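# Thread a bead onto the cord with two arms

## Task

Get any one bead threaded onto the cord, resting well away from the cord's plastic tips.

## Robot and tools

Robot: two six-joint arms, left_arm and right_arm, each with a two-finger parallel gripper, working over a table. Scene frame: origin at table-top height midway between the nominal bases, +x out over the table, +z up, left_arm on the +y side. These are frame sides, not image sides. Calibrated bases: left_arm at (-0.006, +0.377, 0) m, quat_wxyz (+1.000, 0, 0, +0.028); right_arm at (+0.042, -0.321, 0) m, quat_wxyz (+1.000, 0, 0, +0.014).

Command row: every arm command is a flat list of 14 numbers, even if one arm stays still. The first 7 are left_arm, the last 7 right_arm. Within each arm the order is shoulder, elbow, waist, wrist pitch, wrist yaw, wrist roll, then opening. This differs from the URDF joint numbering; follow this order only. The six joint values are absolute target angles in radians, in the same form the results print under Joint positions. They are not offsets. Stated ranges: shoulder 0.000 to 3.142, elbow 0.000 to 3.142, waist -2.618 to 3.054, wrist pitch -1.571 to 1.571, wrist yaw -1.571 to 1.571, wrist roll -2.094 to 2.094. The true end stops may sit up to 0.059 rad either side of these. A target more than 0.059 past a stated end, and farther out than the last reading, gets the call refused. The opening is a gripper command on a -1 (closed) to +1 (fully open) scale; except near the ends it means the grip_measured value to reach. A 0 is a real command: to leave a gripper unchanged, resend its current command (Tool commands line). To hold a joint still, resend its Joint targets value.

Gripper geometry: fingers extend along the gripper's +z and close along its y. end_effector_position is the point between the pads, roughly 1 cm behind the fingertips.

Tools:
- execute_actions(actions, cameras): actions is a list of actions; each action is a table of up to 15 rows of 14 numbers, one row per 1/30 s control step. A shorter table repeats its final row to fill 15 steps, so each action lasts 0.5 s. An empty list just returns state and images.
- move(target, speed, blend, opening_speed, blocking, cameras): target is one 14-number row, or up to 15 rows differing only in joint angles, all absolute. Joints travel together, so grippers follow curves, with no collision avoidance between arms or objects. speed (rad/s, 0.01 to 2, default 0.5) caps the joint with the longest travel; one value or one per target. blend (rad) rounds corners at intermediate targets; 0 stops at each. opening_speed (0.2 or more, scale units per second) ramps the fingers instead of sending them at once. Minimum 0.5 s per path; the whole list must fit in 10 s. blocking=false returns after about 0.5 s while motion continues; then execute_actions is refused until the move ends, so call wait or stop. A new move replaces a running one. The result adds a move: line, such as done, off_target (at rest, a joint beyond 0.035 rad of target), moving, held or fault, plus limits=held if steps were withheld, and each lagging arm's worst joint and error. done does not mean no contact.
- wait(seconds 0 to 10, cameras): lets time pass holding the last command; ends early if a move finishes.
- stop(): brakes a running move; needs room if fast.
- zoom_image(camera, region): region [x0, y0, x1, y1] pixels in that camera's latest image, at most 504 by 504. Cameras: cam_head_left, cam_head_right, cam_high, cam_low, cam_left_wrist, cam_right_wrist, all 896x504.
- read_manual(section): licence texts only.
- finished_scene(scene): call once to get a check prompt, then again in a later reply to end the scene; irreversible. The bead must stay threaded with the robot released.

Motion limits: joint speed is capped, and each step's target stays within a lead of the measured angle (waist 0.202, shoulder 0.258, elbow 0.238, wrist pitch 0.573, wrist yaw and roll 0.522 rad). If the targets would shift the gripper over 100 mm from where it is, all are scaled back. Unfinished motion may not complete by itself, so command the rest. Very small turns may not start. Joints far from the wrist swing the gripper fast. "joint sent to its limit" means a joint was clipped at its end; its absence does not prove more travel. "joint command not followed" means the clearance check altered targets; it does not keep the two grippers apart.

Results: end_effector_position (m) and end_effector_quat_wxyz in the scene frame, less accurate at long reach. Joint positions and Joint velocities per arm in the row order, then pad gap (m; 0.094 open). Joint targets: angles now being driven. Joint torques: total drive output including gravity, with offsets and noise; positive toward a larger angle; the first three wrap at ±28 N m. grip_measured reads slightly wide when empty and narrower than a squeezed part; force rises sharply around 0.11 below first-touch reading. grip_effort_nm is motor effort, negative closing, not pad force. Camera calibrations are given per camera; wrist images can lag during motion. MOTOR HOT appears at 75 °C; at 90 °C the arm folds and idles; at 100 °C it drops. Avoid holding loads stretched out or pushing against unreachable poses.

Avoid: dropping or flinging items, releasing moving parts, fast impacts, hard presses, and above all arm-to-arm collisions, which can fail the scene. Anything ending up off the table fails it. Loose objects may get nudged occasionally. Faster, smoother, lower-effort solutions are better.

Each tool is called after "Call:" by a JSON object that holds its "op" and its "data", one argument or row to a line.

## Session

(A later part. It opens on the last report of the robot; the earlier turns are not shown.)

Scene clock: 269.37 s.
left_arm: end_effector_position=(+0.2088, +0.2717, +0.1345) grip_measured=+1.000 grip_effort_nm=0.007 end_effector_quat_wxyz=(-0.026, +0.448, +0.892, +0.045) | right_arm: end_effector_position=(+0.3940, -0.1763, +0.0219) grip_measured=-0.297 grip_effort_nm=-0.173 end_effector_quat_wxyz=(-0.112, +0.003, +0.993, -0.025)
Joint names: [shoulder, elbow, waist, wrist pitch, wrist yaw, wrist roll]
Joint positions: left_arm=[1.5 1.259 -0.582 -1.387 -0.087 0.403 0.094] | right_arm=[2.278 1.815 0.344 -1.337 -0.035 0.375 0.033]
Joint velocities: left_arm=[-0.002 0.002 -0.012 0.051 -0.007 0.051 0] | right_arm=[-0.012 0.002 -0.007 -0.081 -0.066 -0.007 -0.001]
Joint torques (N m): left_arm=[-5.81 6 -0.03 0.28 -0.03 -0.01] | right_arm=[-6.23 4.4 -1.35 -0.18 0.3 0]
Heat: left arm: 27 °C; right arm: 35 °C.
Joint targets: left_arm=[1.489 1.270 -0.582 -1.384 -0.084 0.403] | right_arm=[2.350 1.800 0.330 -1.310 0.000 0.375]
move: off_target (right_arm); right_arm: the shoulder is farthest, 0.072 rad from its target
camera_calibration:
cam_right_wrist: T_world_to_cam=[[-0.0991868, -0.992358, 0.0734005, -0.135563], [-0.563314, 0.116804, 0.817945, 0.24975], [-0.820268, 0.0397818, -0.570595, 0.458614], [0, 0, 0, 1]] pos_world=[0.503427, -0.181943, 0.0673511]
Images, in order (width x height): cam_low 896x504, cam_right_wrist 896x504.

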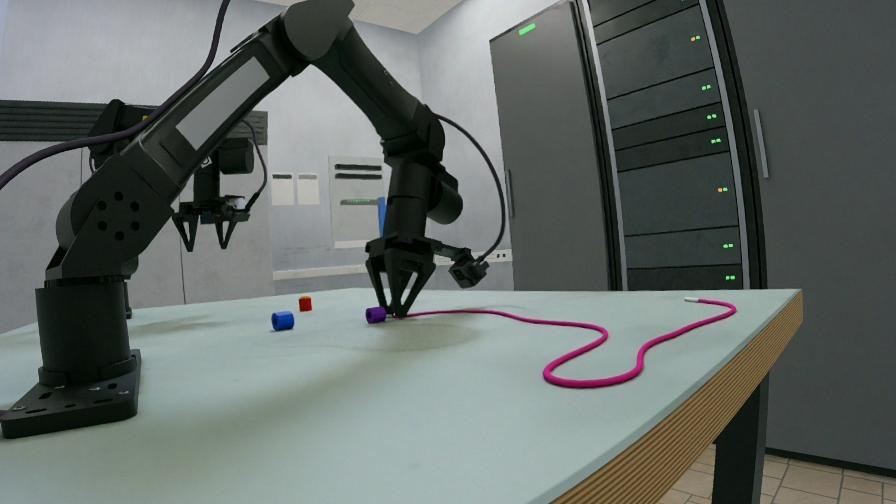

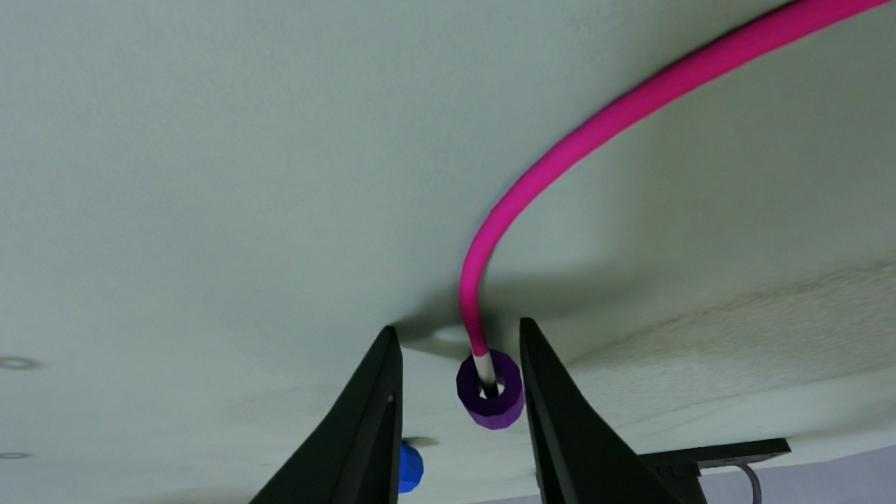

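Call:
{"op": "move", "data": {
  "target": [
    [1.489,1.270,-0.582,-1.384,-0.084,0.403,1,2.190,1.800,0.338,-1.31,0.02,0.375,-0.3],
    [1.489,1.270,-0.582,-1.384,-0.084,0.403,1,2.280,1.800,0.344,-1.31,0,0.375,-0.3]
  ],
  "cameras": ["cam_right_wrist","cam_low"],
  "speed": 0.3
}}

Call:
{"op": "zoom_image", "data": {
  "camera": "cam_low",
  "region": [340, 260, 440, 340]
}}

Scene clock: 279.73 s.
left_arm: end_effector_position=(+0.2088, +0.2717, +0.1345) grip_measured=+1.000 grip_effort_nm=0.002 end_effector_quat_wxyz=(-0.026, +0.448, +0.892, +0.045) | right_arm: end_effector_position=(+0.3993, -0.1810, +0.0278) grip_measured=-0.297 grip_effort_nm=-0.173 end_effector_quat_wxyz=(-0.095, +0.002, +0.995, -0.037)
Joint names: [shoulder, elbow, waist, wrist pitch, wrist yaw, wrist roll]
Joint positions: left_arm=[1.5 1.259 -0.582 -1.387 -0.087 0.403 0.094] | right_arm=[2.26 1.815 0.344 -1.33 -0.001 0.375 0.033]
Joint velocities: left_arm=[0.022 -0.002 0.007 -0.007 -0.081 -0.022 0] | right_arm=[0.022 -0.012 -0.012 -0.051 -0.051 -0.007 0.001]
Joint torques (N m): left_arm=[-5.82 6 -0.03 0.28 -0.03 -0.01] | right_arm=[-10.04 4.52 0.02 -0.2 0 0.02]
Heat: left arm: 27 °C; right arm: 32 °C.
Joint targets: left_arm=[1.489 1.270 -0.582 -1.384 -0.084 0.403] | right_arm=[2.280 1.800 0.344 -1.310 0.000 0.375]
move: done
camera_calibration:
cam_right_wrist: T_world_to_cam=[[-0.0951267, -0.991169, 0.0923793, -0.142048], [-0.592064, 0.130936, 0.795183, 0.263092], [-0.800257, 0.0209487, -0.599291, 0.455885], [0, 0, 0, 1]] pos_world=[0.50708, -0.184792, 0.0771241]
Images, in order (width x height): cam_low 896x504, cam_right_wrist 896x504.

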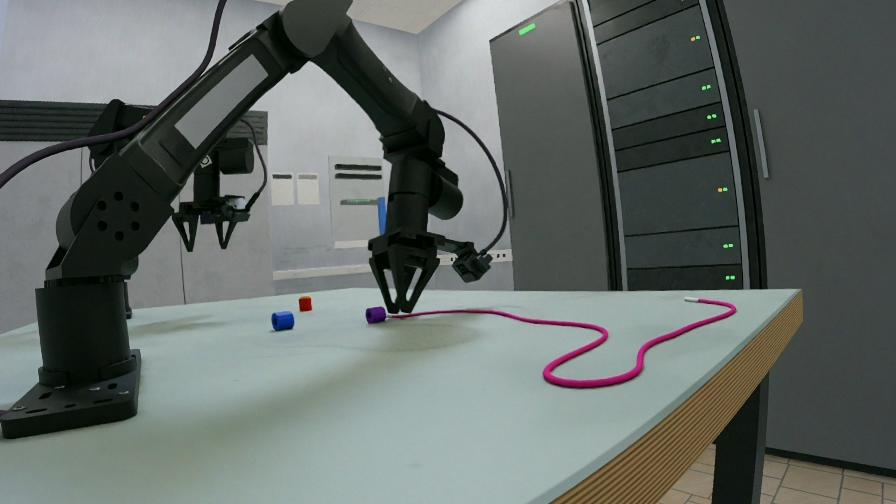

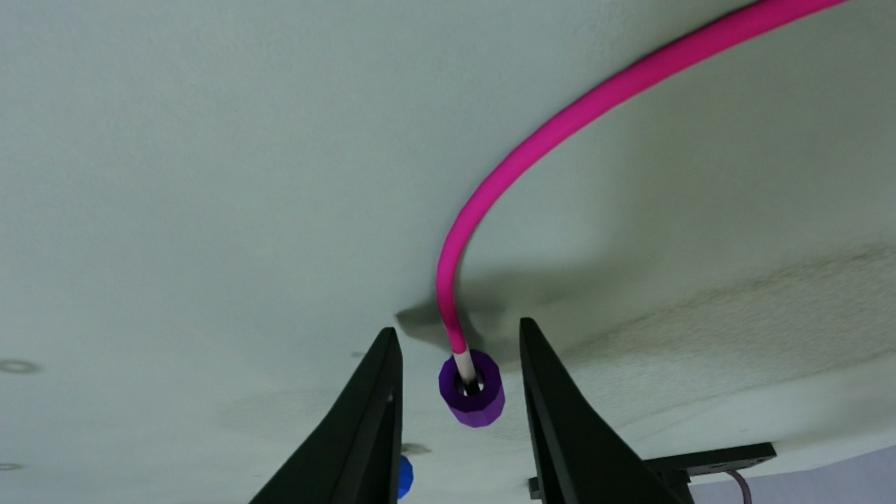

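Scaled by 5.040 from the camera's 896x504 image, which has a finer 1280x720 frame.

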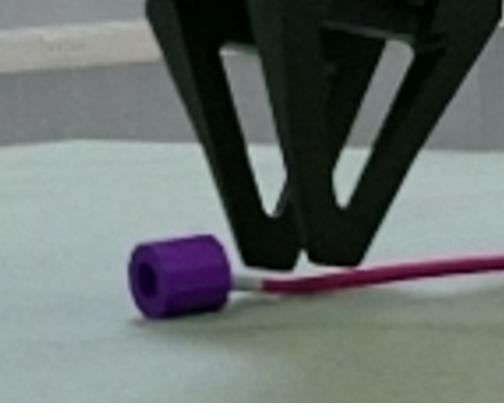

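Call:
{"op": "move", "data": {
  "target": [
    [1.489,1.270,-0.582,-1.384,-0.084,0.403,1,2.220,1.800,0.347,-1.31,0,0.375,-0.3],
    [1.489,1.270,-0.582,-1.384,-0.084,0.403,1,2.291,1.800,0.350,-1.31,0,0.375,-0.3]
  ],
  "cameras": ["cam_right_wrist","cam_low"],
  "speed": 0.3
}}

Call:
{"op": "zoom_image", "data": {
  "camera": "cam_low",
  "region": [340, 260, 440, 340]
}}

Scene clock: 288.50 s.
left_arm: end_effector_position=(+0.2088, +0.2717, +0.1345) grip_measured=+1.000 grip_effort_nm=0.012 end_effector_quat_wxyz=(-0.026, +0.448, +0.892, +0.045) | right_arm: end_effector_position=(+0.3984, -0.1813, +0.0244) grip_measured=-0.297 grip_effort_nm=-0.173 end_effector_quat_wxyz=(-0.099, +0.002, +0.994, -0.039)
Joint names: [shoulder, elbow, waist, wrist pitch, wrist yaw, wrist roll]
Joint positions: left_arm=[1.5 1.259 -0.582 -1.387 -0.087 0.403 0.094] | right_arm=[2.27 1.815 0.344 -1.33 -0.001 0.375 0.033]
Joint velocities: left_arm=[0.007 -0.007 -0.007 0.022 0.037 -0.022 0] | right_arm=[-0.002 -0.002 0.007 0.022 0.066 -0.037 -0.001]
Joint torques (N m): left_arm=[-5.82 5.98 -0.02 0.29 -0.03 -0.01] | right_arm=[-10.06 4.37 0.58 -0.21 -0.02 0]
Heat: left arm: 27 °C; right arm: 31 °C.
Joint targets: left_arm=[1.489 1.270 -0.582 -1.384 -0.084 0.403] | right_arm=[2.291 1.800 0.350 -1.310 0.000 0.375]
move: done
camera_calibration:
cam_right_wrist: T_world_to_cam=[[-0.0942868, -0.990842, 0.0966511, -0.142504], [-0.584976, 0.133696, 0.799955, 0.262965], [-0.805551, 0.0188866, -0.592225, 0.454717], [0, 0, 0, 1]] pos_world=[0.50669, -0.184944, 0.0727072]
Images, in order (width x height): cam_low 896x504, cam_right_wrist 896x504.

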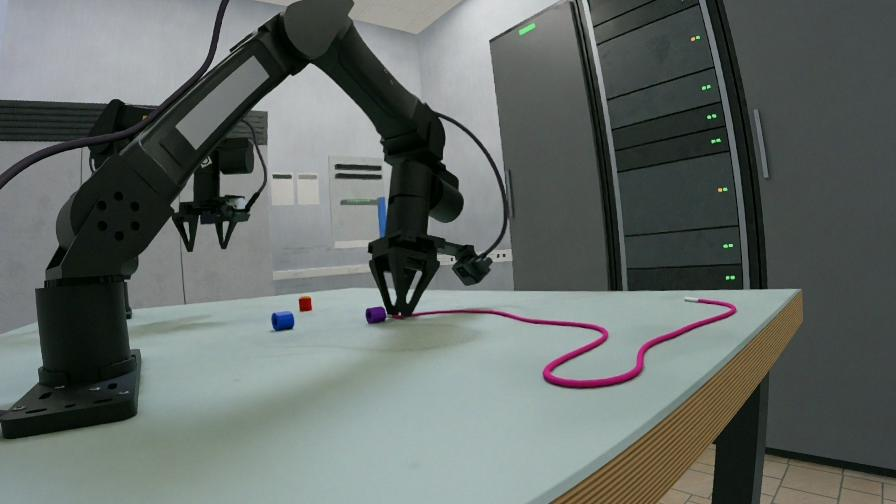

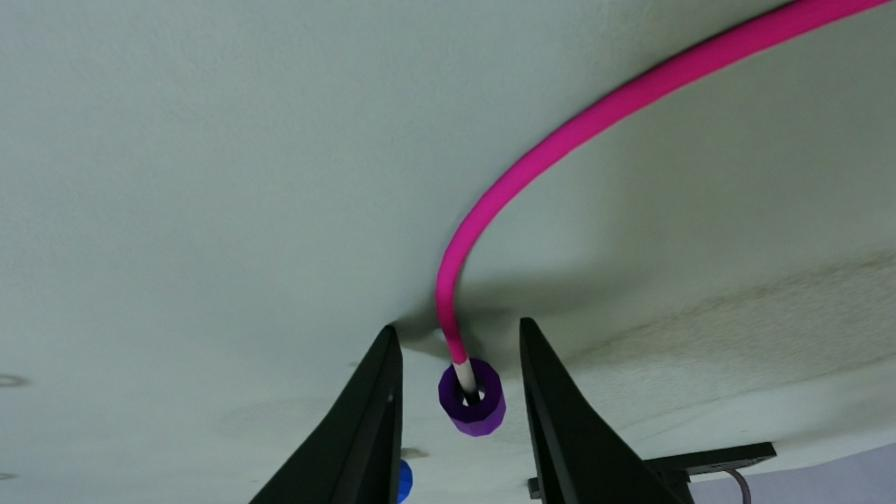

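Scaled by 5.040 from the camera's 896x504 image, which has a finer 1280x720 frame.

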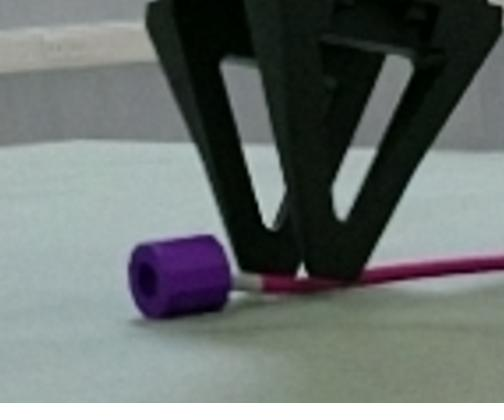

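Call:
{"op": "move", "data": {
  "target": [1.489,1.270,-0.582,-1.384,-0.084,0.403,1,2.291,1.800,0.350,-1.31,0,0.375,-0.95],
  "cameras": ["cam_right_wrist","cam_low"],
  "opening_speed": 0.5
}}

Call:
{"op": "zoom_image", "data": {
  "camera": "cam_low",
  "region": [340, 260, 440, 340]
}}

Call:
{"op": "zoom_image", "data": {
  "camera": "cam_right_wrist",
  "region": [360, 240, 580, 460]
}}

Scene clock: 296.47 s.
left_arm: end_effector_position=(+0.2088, +0.2717, +0.1345) grip_measured=+1.000 grip_effort_nm=0.002 end_effector_quat_wxyz=(-0.026, +0.448, +0.892, +0.045) | right_arm: end_effector_position=(+0.3984, -0.1813, +0.0244) grip_measured=-0.942 grip_effort_nm=-0.437 end_effector_quat_wxyz=(-0.099, +0.002, +0.994, -0.039)
Joint names: [shoulder, elbow, waist, wrist pitch, wrist yaw, wrist roll]
Joint positions: left_arm=[1.5 1.259 -0.582 -1.387 -0.087 0.403 0.094] | right_arm=[2.27 1.815 0.344 -1.33 -0.001 0.375 0.003]
Joint velocities: left_arm=[-0.007 -0.002 -0.017 -0.051 -0.022 0.037 0] | right_arm=[-0.007 -0.007 -0.007 0.037 -0.037 -0.007 -0.001]
Joint torques (N m): left_arm=[-5.82 6 -0.03 0.29 -0.03 -0.01] | right_arm=[-10.04 4.37 0.51 -0.21 -0.01 0.02]
Heat: left arm: 27 °C; right arm: 31 °C.
Joint targets: left_arm=[1.489 1.270 -0.582 -1.384 -0.084 0.403] | right_arm=[2.291 1.800 0.350 -1.310 0.000 0.375]
move: done
camera_calibration:
cam_right_wrist: T_world_to_cam=[[-0.0942868, -0.990842, 0.0966511, -0.142504], [-0.584976, 0.133696, 0.799955, 0.262965], [-0.805551, 0.0188866, -0.592225, 0.454717], [0, 0, 0, 1]] pos_world=[0.50669, -0.184944, 0.0727072]
Images, in order (width x height): cam_low 896x504, cam_right_wrist 896x504.

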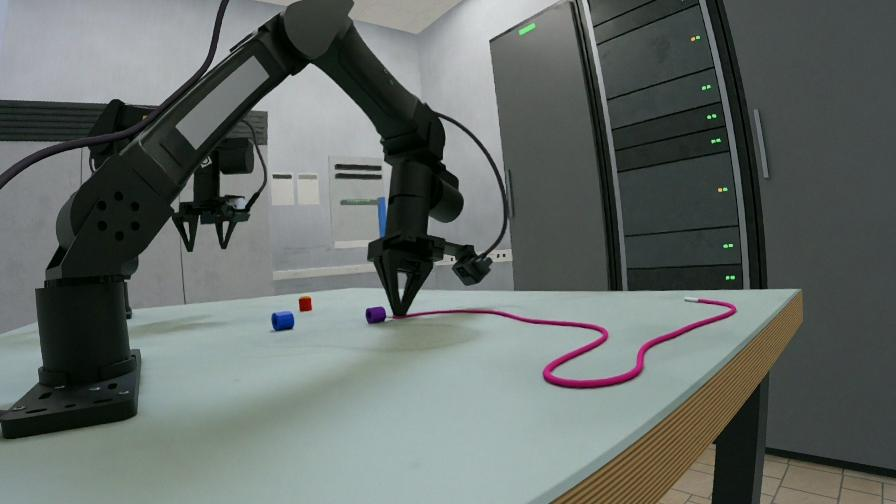

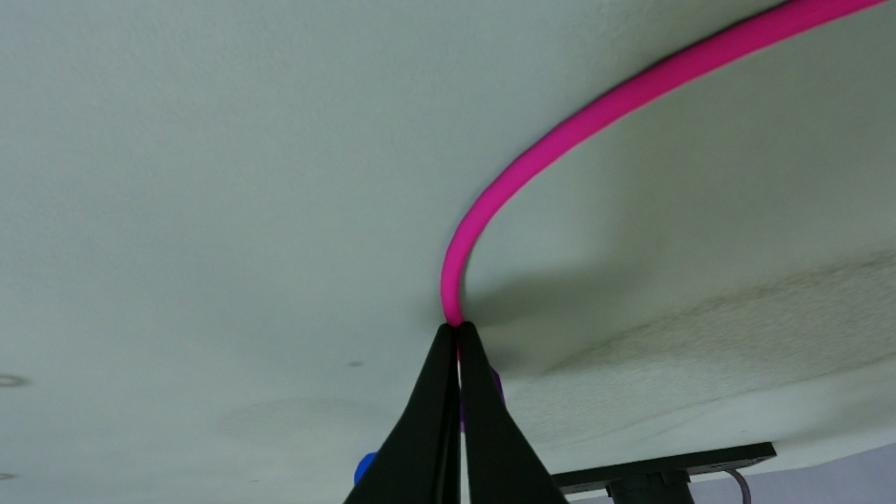

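Scaled by 5.040 from the camera's 896x504 image, which has a finer 1280x720 frame.

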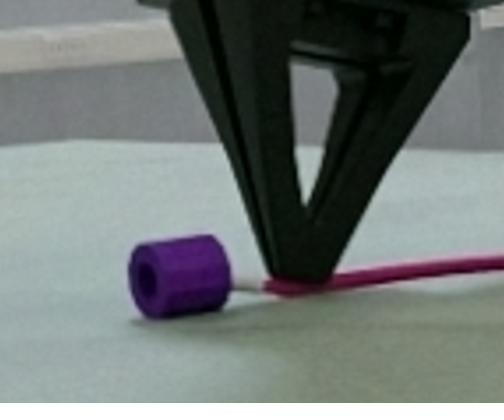

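Scaled by 2.291 from the camera's 896x504 image, which has a finer 1280x720 frame.

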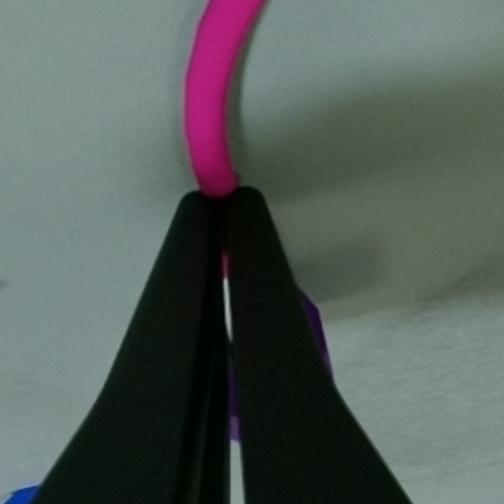

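Call:
{"op": "move", "data": {
  "target": [1.489,1.270,-0.582,-1.384,-0.084,0.403,1,2.185,1.682,0.363,-1.263,0,0.39,-0.95],
  "cameras": ["cam_right_wrist","cam_low"],
  "speed": 0.1
}}

Call:
{"op": "zoom_image", "data": {
  "camera": "cam_low",
  "region": [320, 260, 420, 340]
}}

Call:
{"op": "zoom_image", "data": {
  "camera": "cam_right_wrist",
  "region": [360, 240, 580, 460]
}}

Scene clock: 324.80 s.
left_arm: end_effector_position=(+0.2088, +0.2717, +0.1345) grip_measured=+1.000 grip_effort_nm=-0.002 end_effector_quat_wxyz=(-0.026, +0.448, +0.892, +0.045) | right_arm: end_effector_position=(+0.3824, -0.1841, +0.0230) grip_measured=-0.942 grip_effort_nm=-0.432 end_effector_quat_wxyz=(-0.101, +0.002, +0.994, -0.040)
Joint names: [shoulder, elbow, waist, wrist pitch, wrist yaw, wrist roll]
Joint positions: left_arm=[1.5 1.259 -0.582 -1.387 -0.087 0.403 0.094] | right_arm=[2.211 1.711 0.353 -1.288 -0.001 0.384 0.003]
Joint velocities: left_arm=[0.012 -0.007 0.012 -0.007 -0.007 0.051 0] | right_arm=[-0.007 -0.007 -0.012 -0.022 0.095 -0.081 0]
Joint torques (N m): left_arm=[-5.82 5.98 -0.03 0.28 -0.03 -0.01] | right_arm=[-13.19 3.25 0.88 -0.17 -0.01 0.08]
Heat: left arm: 27 °C; right arm: 31 °C.
Joint targets: left_arm=[1.489 1.270 -0.582 -1.384 -0.084 0.403] | right_arm=[2.185 1.682 0.363 -1.263 0.000 0.390]
move: done
camera_calibration:
cam_right_wrist: T_world_to_cam=[[-0.0941404, -0.990495, 0.100286, -0.146701], [-0.5824, 0.13649, 0.801362, 0.254573], [-0.807433, 0.0170342, -0.589714, 0.441386], [0, 0, 0, 1]] pos_world=[0.490843, -0.187572, 0.0709982]
Images, in order (width x height): cam_low 896x504, cam_right_wrist 896x504.

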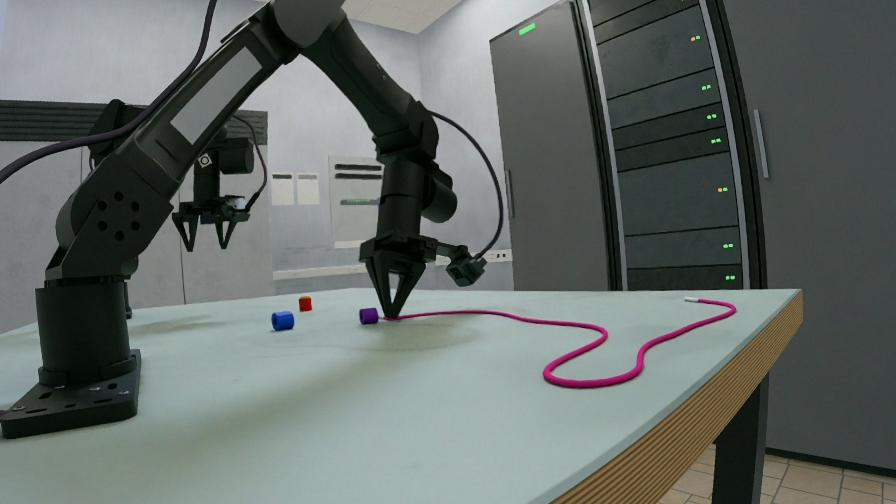

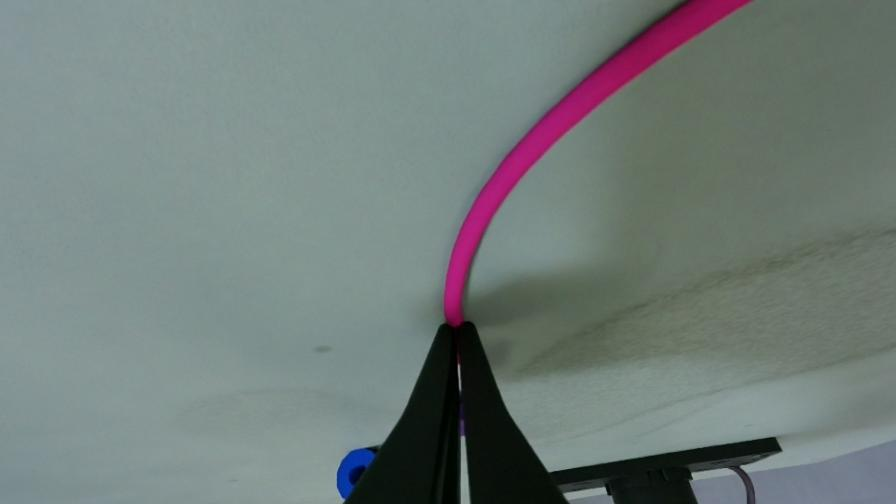

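Scaled by 5.040 from the camera's 896x504 image, which has a finer 1280x720 frame.

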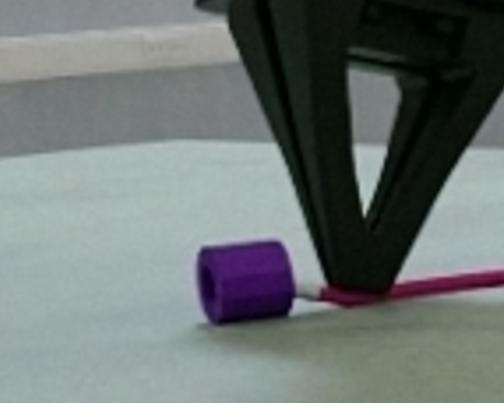

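Scaled by 2.291 from the camera's 896x504 image, which has a finer 1280x720 frame.

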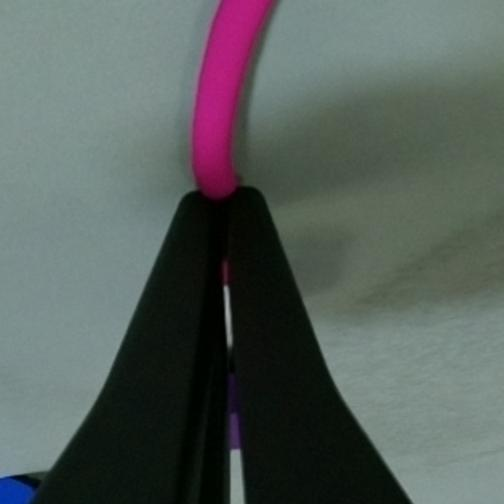

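Call:
{"op": "move", "data": {
  "target": [1.489,1.270,-0.582,-1.384,-0.084,0.403,1,1.912,1.300,0.394,-0.941,0,0.68,-0.95],
  "speed": 0.2
}}

Call:
{"op": "zoom_image", "data": {
  "camera": "cam_low",
  "region": [300, 240, 420, 340]
}}

Call:
{"op": "zoom_image", "data": {
  "camera": "cam_right_wrist",
  "region": [300, 240, 580, 500]
}}

Call:
{"op": "zoom_image", "data": {
  "camera": "cam_head_right",
  "region": [420, 180, 540, 300]
}}

Scene clock: 396.40 s.
left_arm: end_effector_position=(+0.2088, +0.2717, +0.1345) grip_measured=+1.000 grip_effort_nm=0.002 end_effector_quat_wxyz=(-0.026, +0.448, +0.892, +0.045) | right_arm: end_effector_position=(+0.3593, -0.1817, +0.0239) grip_measured=-0.942 grip_effort_nm=-0.437 end_effector_quat_wxyz=(-0.005, +0.131, +0.991, -0.003)
Joint names: [shoulder, elbow, waist, wrist pitch, wrist yaw, wrist roll]
Joint positions: left_arm=[1.5 1.259 -0.582 -1.387 -0.087 0.403 0.094] | right_arm=[1.94 1.325 0.384 -0.967 -0.001 0.674 0.003]
Joint velocities: left_arm=[0.002 0.002 0.022 -0.007 0.051 -0.037 0] | right_arm=[0.007 0.002 -0.007 0.022 -0.022 0.022 0]
Joint torques (N m): left_arm=[-5.82 5.98 -0.03 0.29 -0.03 -0.01] | right_arm=[-11.25 3.82 0.92 0.24 -0.01 0.09]
Heat: left arm: 26 °C; right arm: 33 °C.
Joint targets: left_arm=[1.489 1.270 -0.582 -1.384 -0.084 0.403] | right_arm=[1.912 1.300 0.394 -0.941 0.000 0.680]
move: done
camera_calibration:
cam_right_wrist: T_world_to_cam=[[-0.355505, -0.934645, 0.00743796, -0.0403915], [-0.681425, 0.26462, 0.682375, 0.301766], [-0.639747, 0.23752, -0.730964, 0.406436], [0, 0, 0, 1]] pos_world=[0.451288, -0.214142, 0.0914733]

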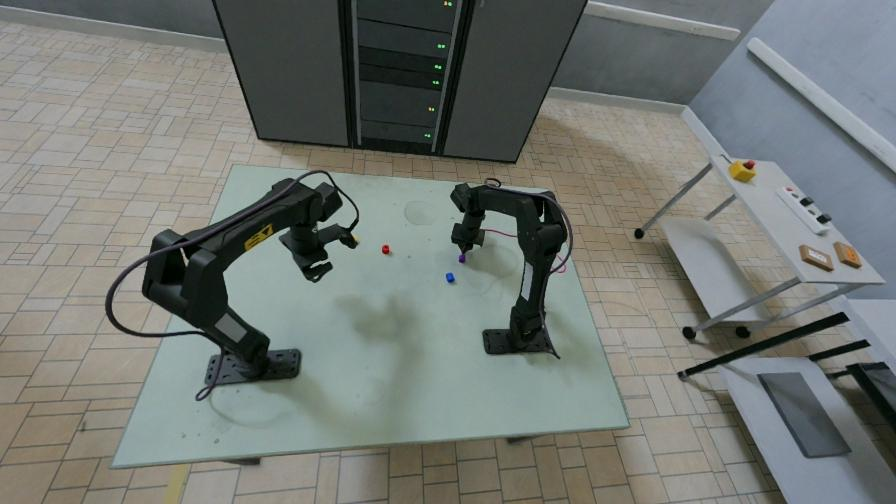

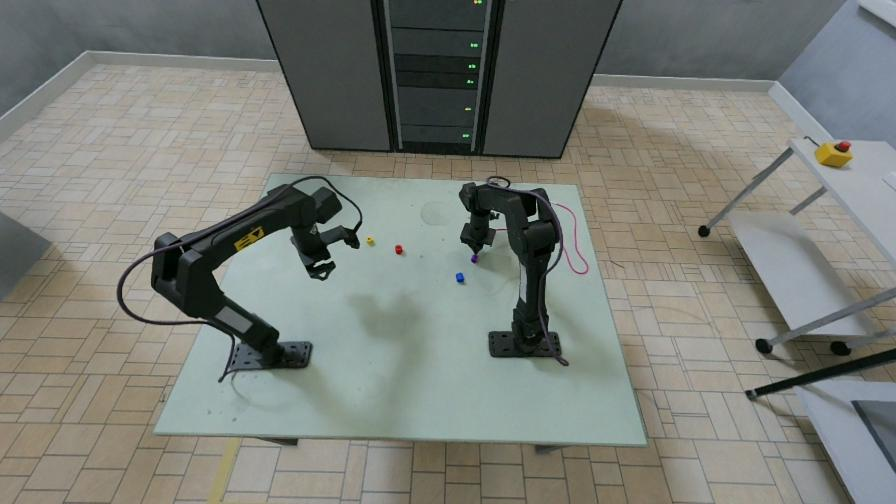

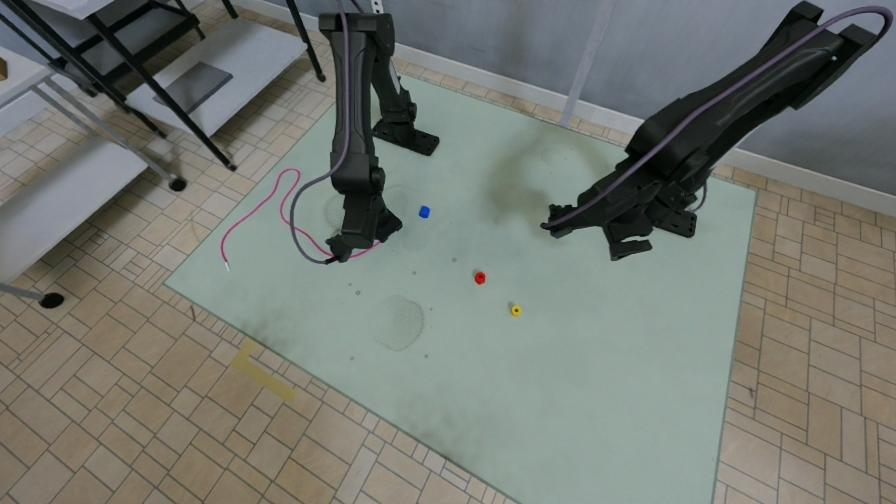

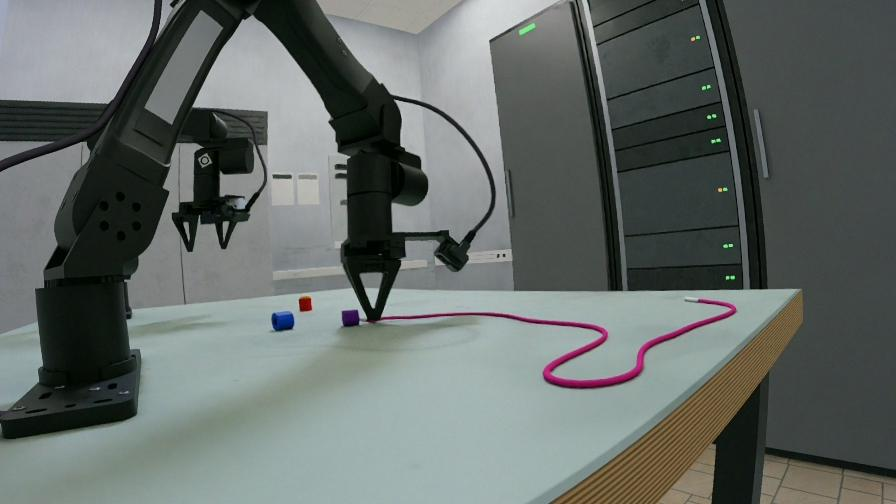

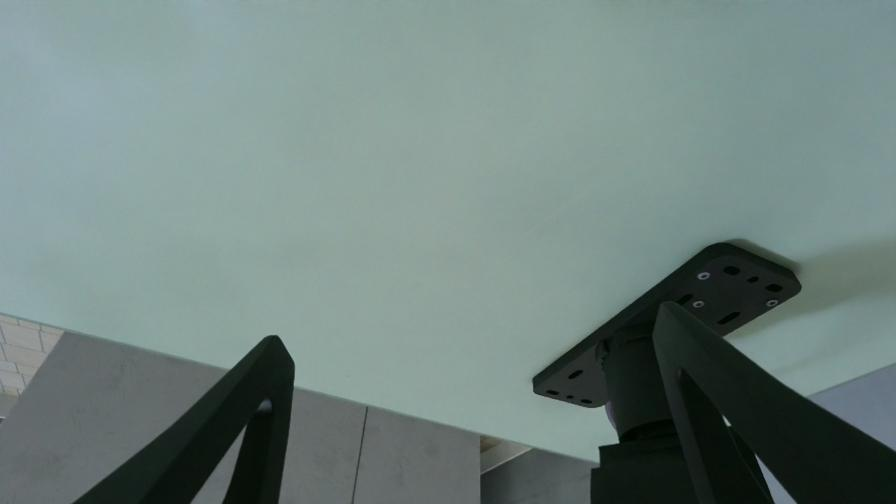

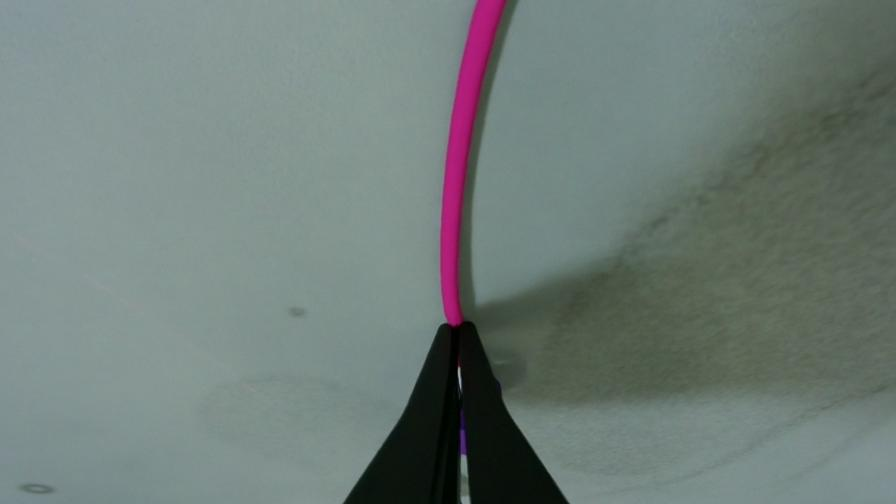

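Scaled by 4.200 from the camera's 896x504 image, which has a finer 1280x720 frame.

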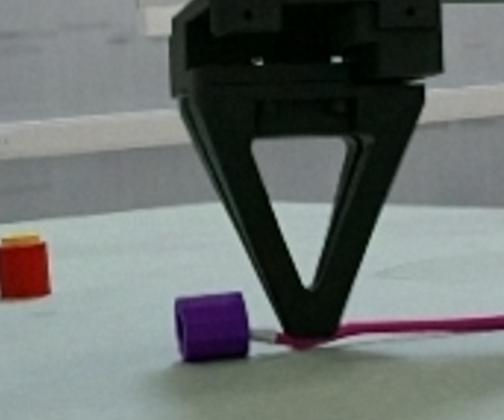

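Scaled by 1.800 from the camera's 896x504 image, which has a finer 1280x720 frame.

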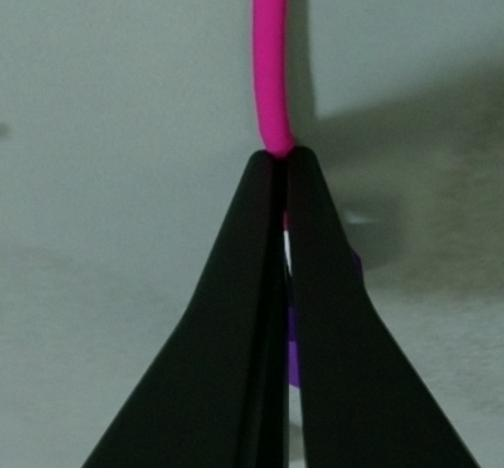

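Scaled by 4.200 from the camera's 896x504 image, which has a finer 1280x720 frame.

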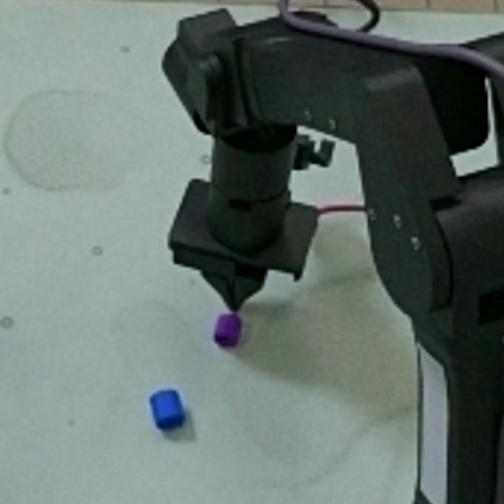

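Call:
{"op": "move", "data": {
  "target": [1.489,1.270,-0.582,-1.384,-0.084,0.403,1,1.849,1.228,0.443,-0.923,0,1.04,-0.95],
  "speed": 0.2,
  "cameras": ["cam_low","cam_head_right","cam_right_wrist"]
}}

Call:
{"op": "zoom_image", "data": {
  "camera": "cam_low",
  "region": [300, 240, 420, 340]
}}

Call:
{"op": "zoom_image", "data": {
  "camera": "cam_head_right",
  "region": [420, 180, 540, 300]
}}

Scene clock: 405.90 s.
left_arm: end_effector_position=(+0.2088, +0.2717, +0.1345) grip_measured=+1.000 grip_effort_nm=0.002 end_effector_quat_wxyz=(-0.026, +0.448, +0.892, +0.045) | right_arm: end_effector_position=(+0.3392, -0.1723, +0.0240) grip_measured=-0.942 grip_effort_nm=-0.437 end_effector_quat_wxyz=(-0.002, +0.282, +0.959, -0.001)
Joint names: [shoulder, elbow, waist, wrist pitch, wrist yaw, wrist roll]
Joint positions: left_arm=[1.5 1.259 -0.582 -1.387 -0.087 0.403 0.094] | right_arm=[1.885 1.249 0.434 -0.94 -0.001 1.034 0.003]
Joint velocities: left_arm=[0.007 0.002 0.007 -0.022 0.051 -0.051 0] | right_arm=[-0.002 -0.007 0.012 -0.007 -0.037 0.037 0.001]
Joint torques (N m): left_arm=[-5.82 5.98 -0.03 0.29 -0.04 -0.01] | right_arm=[-11.41 3.99 0.88 0.17 -0.01 0.08]
Heat: left arm: 26 °C; right arm: 34 °C.
Joint targets: left_arm=[1.489 1.270 -0.582 -1.384 -0.084 0.403] | right_arm=[1.849 1.228 0.443 -0.923 0.000 1.040]
move: off_target (right_arm); right_arm: the shoulder is farthest, 0.036 rad from its target
camera_calibration:
cam_right_wrist: T_world_to_cam=[[-0.623522, -0.781794, 0.00437445, 0.0786344], [-0.57267, 0.460529, 0.678205, 0.282438], [-0.532231, 0.420371, -0.734859, 0.386466], [0, 0, 0, 1]] pos_world=[0.416463, -0.231054, 0.0921034]
Images, in order (width x height): cam_head_right 896x504, cam_low 896x504, cam_right_wrist 896x504.

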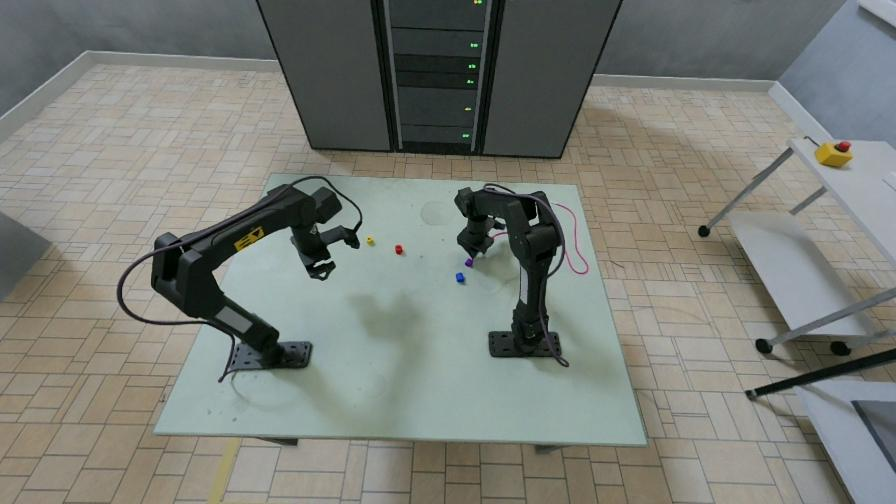

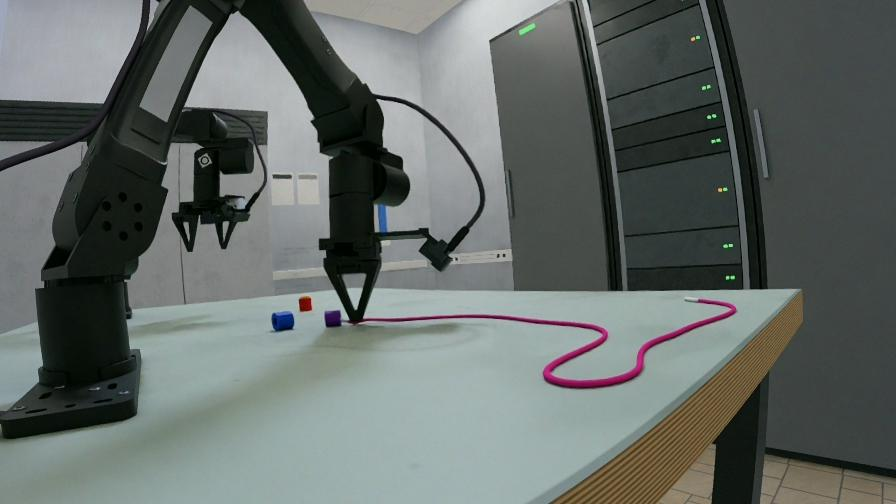

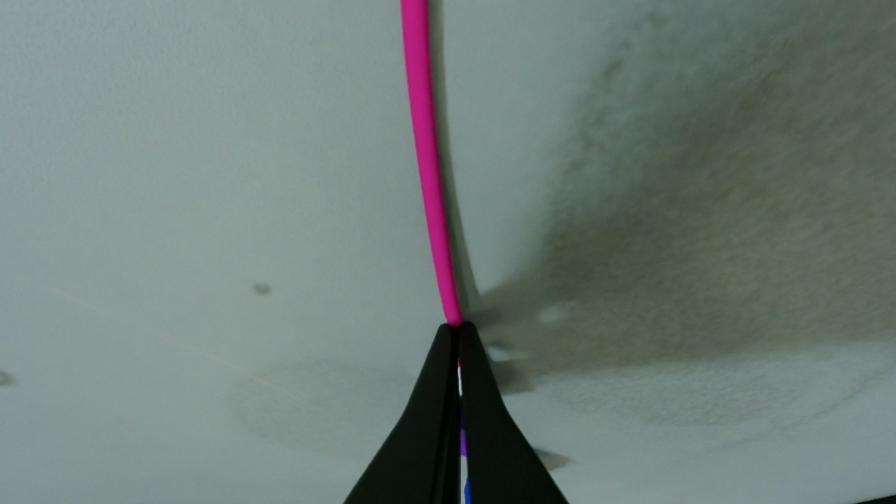

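Scaled by 4.200 from the camera's 896x504 image, which has a finer 1280x720 frame.

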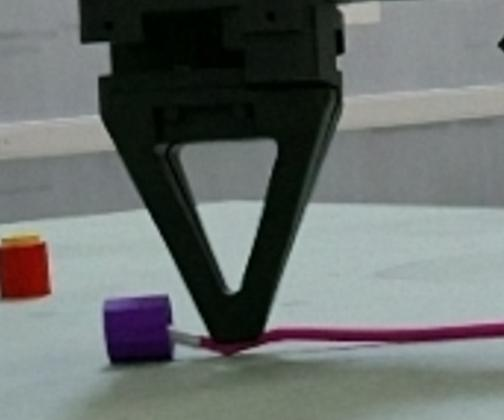

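Scaled by 4.200 from the camera's 896x504 image, which has a finer 1280x720 frame.

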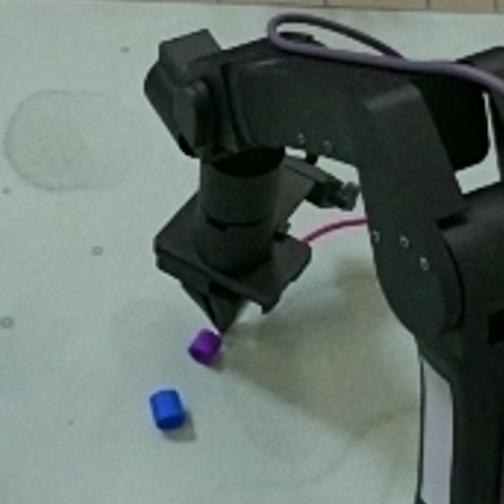

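Call:
{"op": "move", "data": {
  "target": [1.489,1.270,-0.582,-1.384,-0.084,0.403,1,1.815,1.195,0.508,-0.914,0,1.417,-0.95],
  "speed": 0.2,
  "cameras": ["cam_low","cam_head_right"]
}}

Call:
{"op": "zoom_image", "data": {
  "camera": "cam_low",
  "region": [280, 240, 400, 340]
}}

Call:
{"op": "zoom_image", "data": {
  "camera": "cam_head_right",
  "region": [420, 180, 540, 300]
}}

Scene clock: 418.53 s.
left_arm: end_effector_position=(+0.2088, +0.2717, +0.1345) grip_measured=+1.000 grip_effort_nm=-0.002 end_effector_quat_wxyz=(-0.026, +0.448, +0.892, +0.045) | right_arm: end_effector_position=(+0.3235, -0.1563, +0.0257) grip_measured=-0.942 grip_effort_nm=-0.432 end_effector_quat_wxyz=(+0.001, +0.428, +0.904, +0.002)
Joint names: [shoulder, elbow, waist, wrist pitch, wrist yaw, wrist roll]
Joint positions: left_arm=[1.5 1.259 -0.582 -1.387 -0.087 0.403 0.094] | right_arm=[1.853 1.214 0.499 -0.928 -0.001 1.411 0.003]
Joint velocities: left_arm=[-0.002 -0.007 0.007 -0.066 0.007 0.037 0] | right_arm=[-0.012 -0.017 0.007 -0.037 -0.007 0.007 0]
Joint torques (N m): left_arm=[-5.82 6 -0.03 0.28 -0.03 -0.01] | right_arm=[-11.34 4.15 0.75 0.17 -0.01 0.07]
Heat: left arm: 26 °C; right arm: 33 °C.
Joint targets: left_arm=[1.489 1.270 -0.582 -1.384 -0.084 0.403] | right_arm=[1.815 1.195 0.508 -0.914 0.000 1.417]
move: off_target (right_arm); right_arm: the shoulder is farthest, 0.038 rad from its target
Images, in order (width x height): cam_head_right 896x504, cam_low 896x504.

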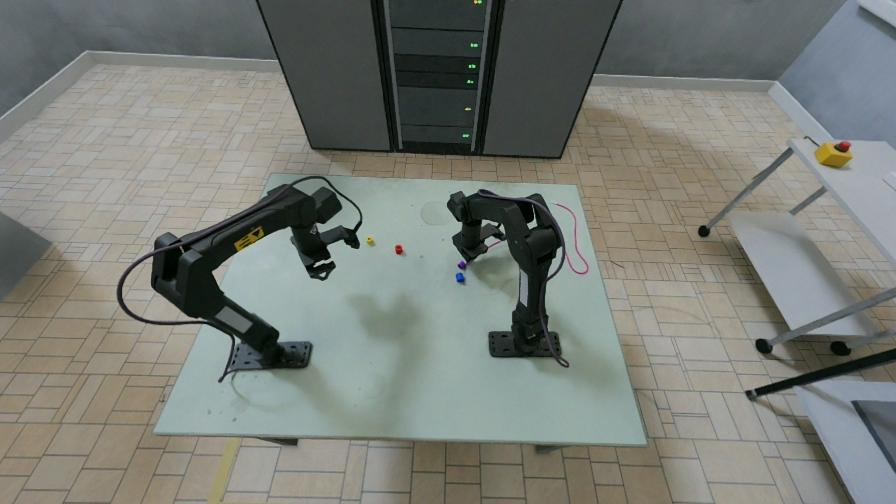

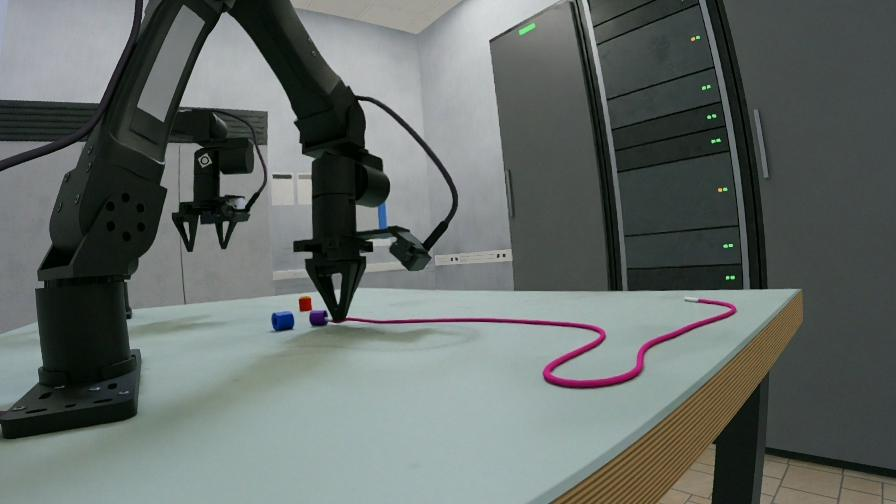

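Scaled by 4.200 from the camera's 896x504 image, which has a finer 1280x720 frame.

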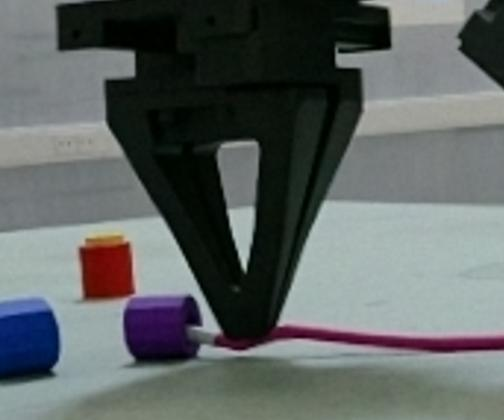

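Scaled by 4.200 from the camera's 896x504 image, which has a finer 1280x720 frame.

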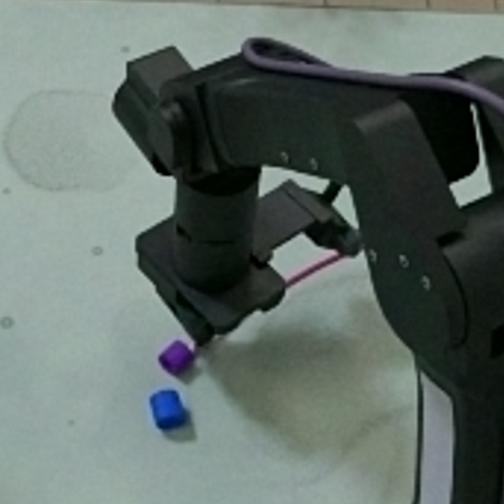

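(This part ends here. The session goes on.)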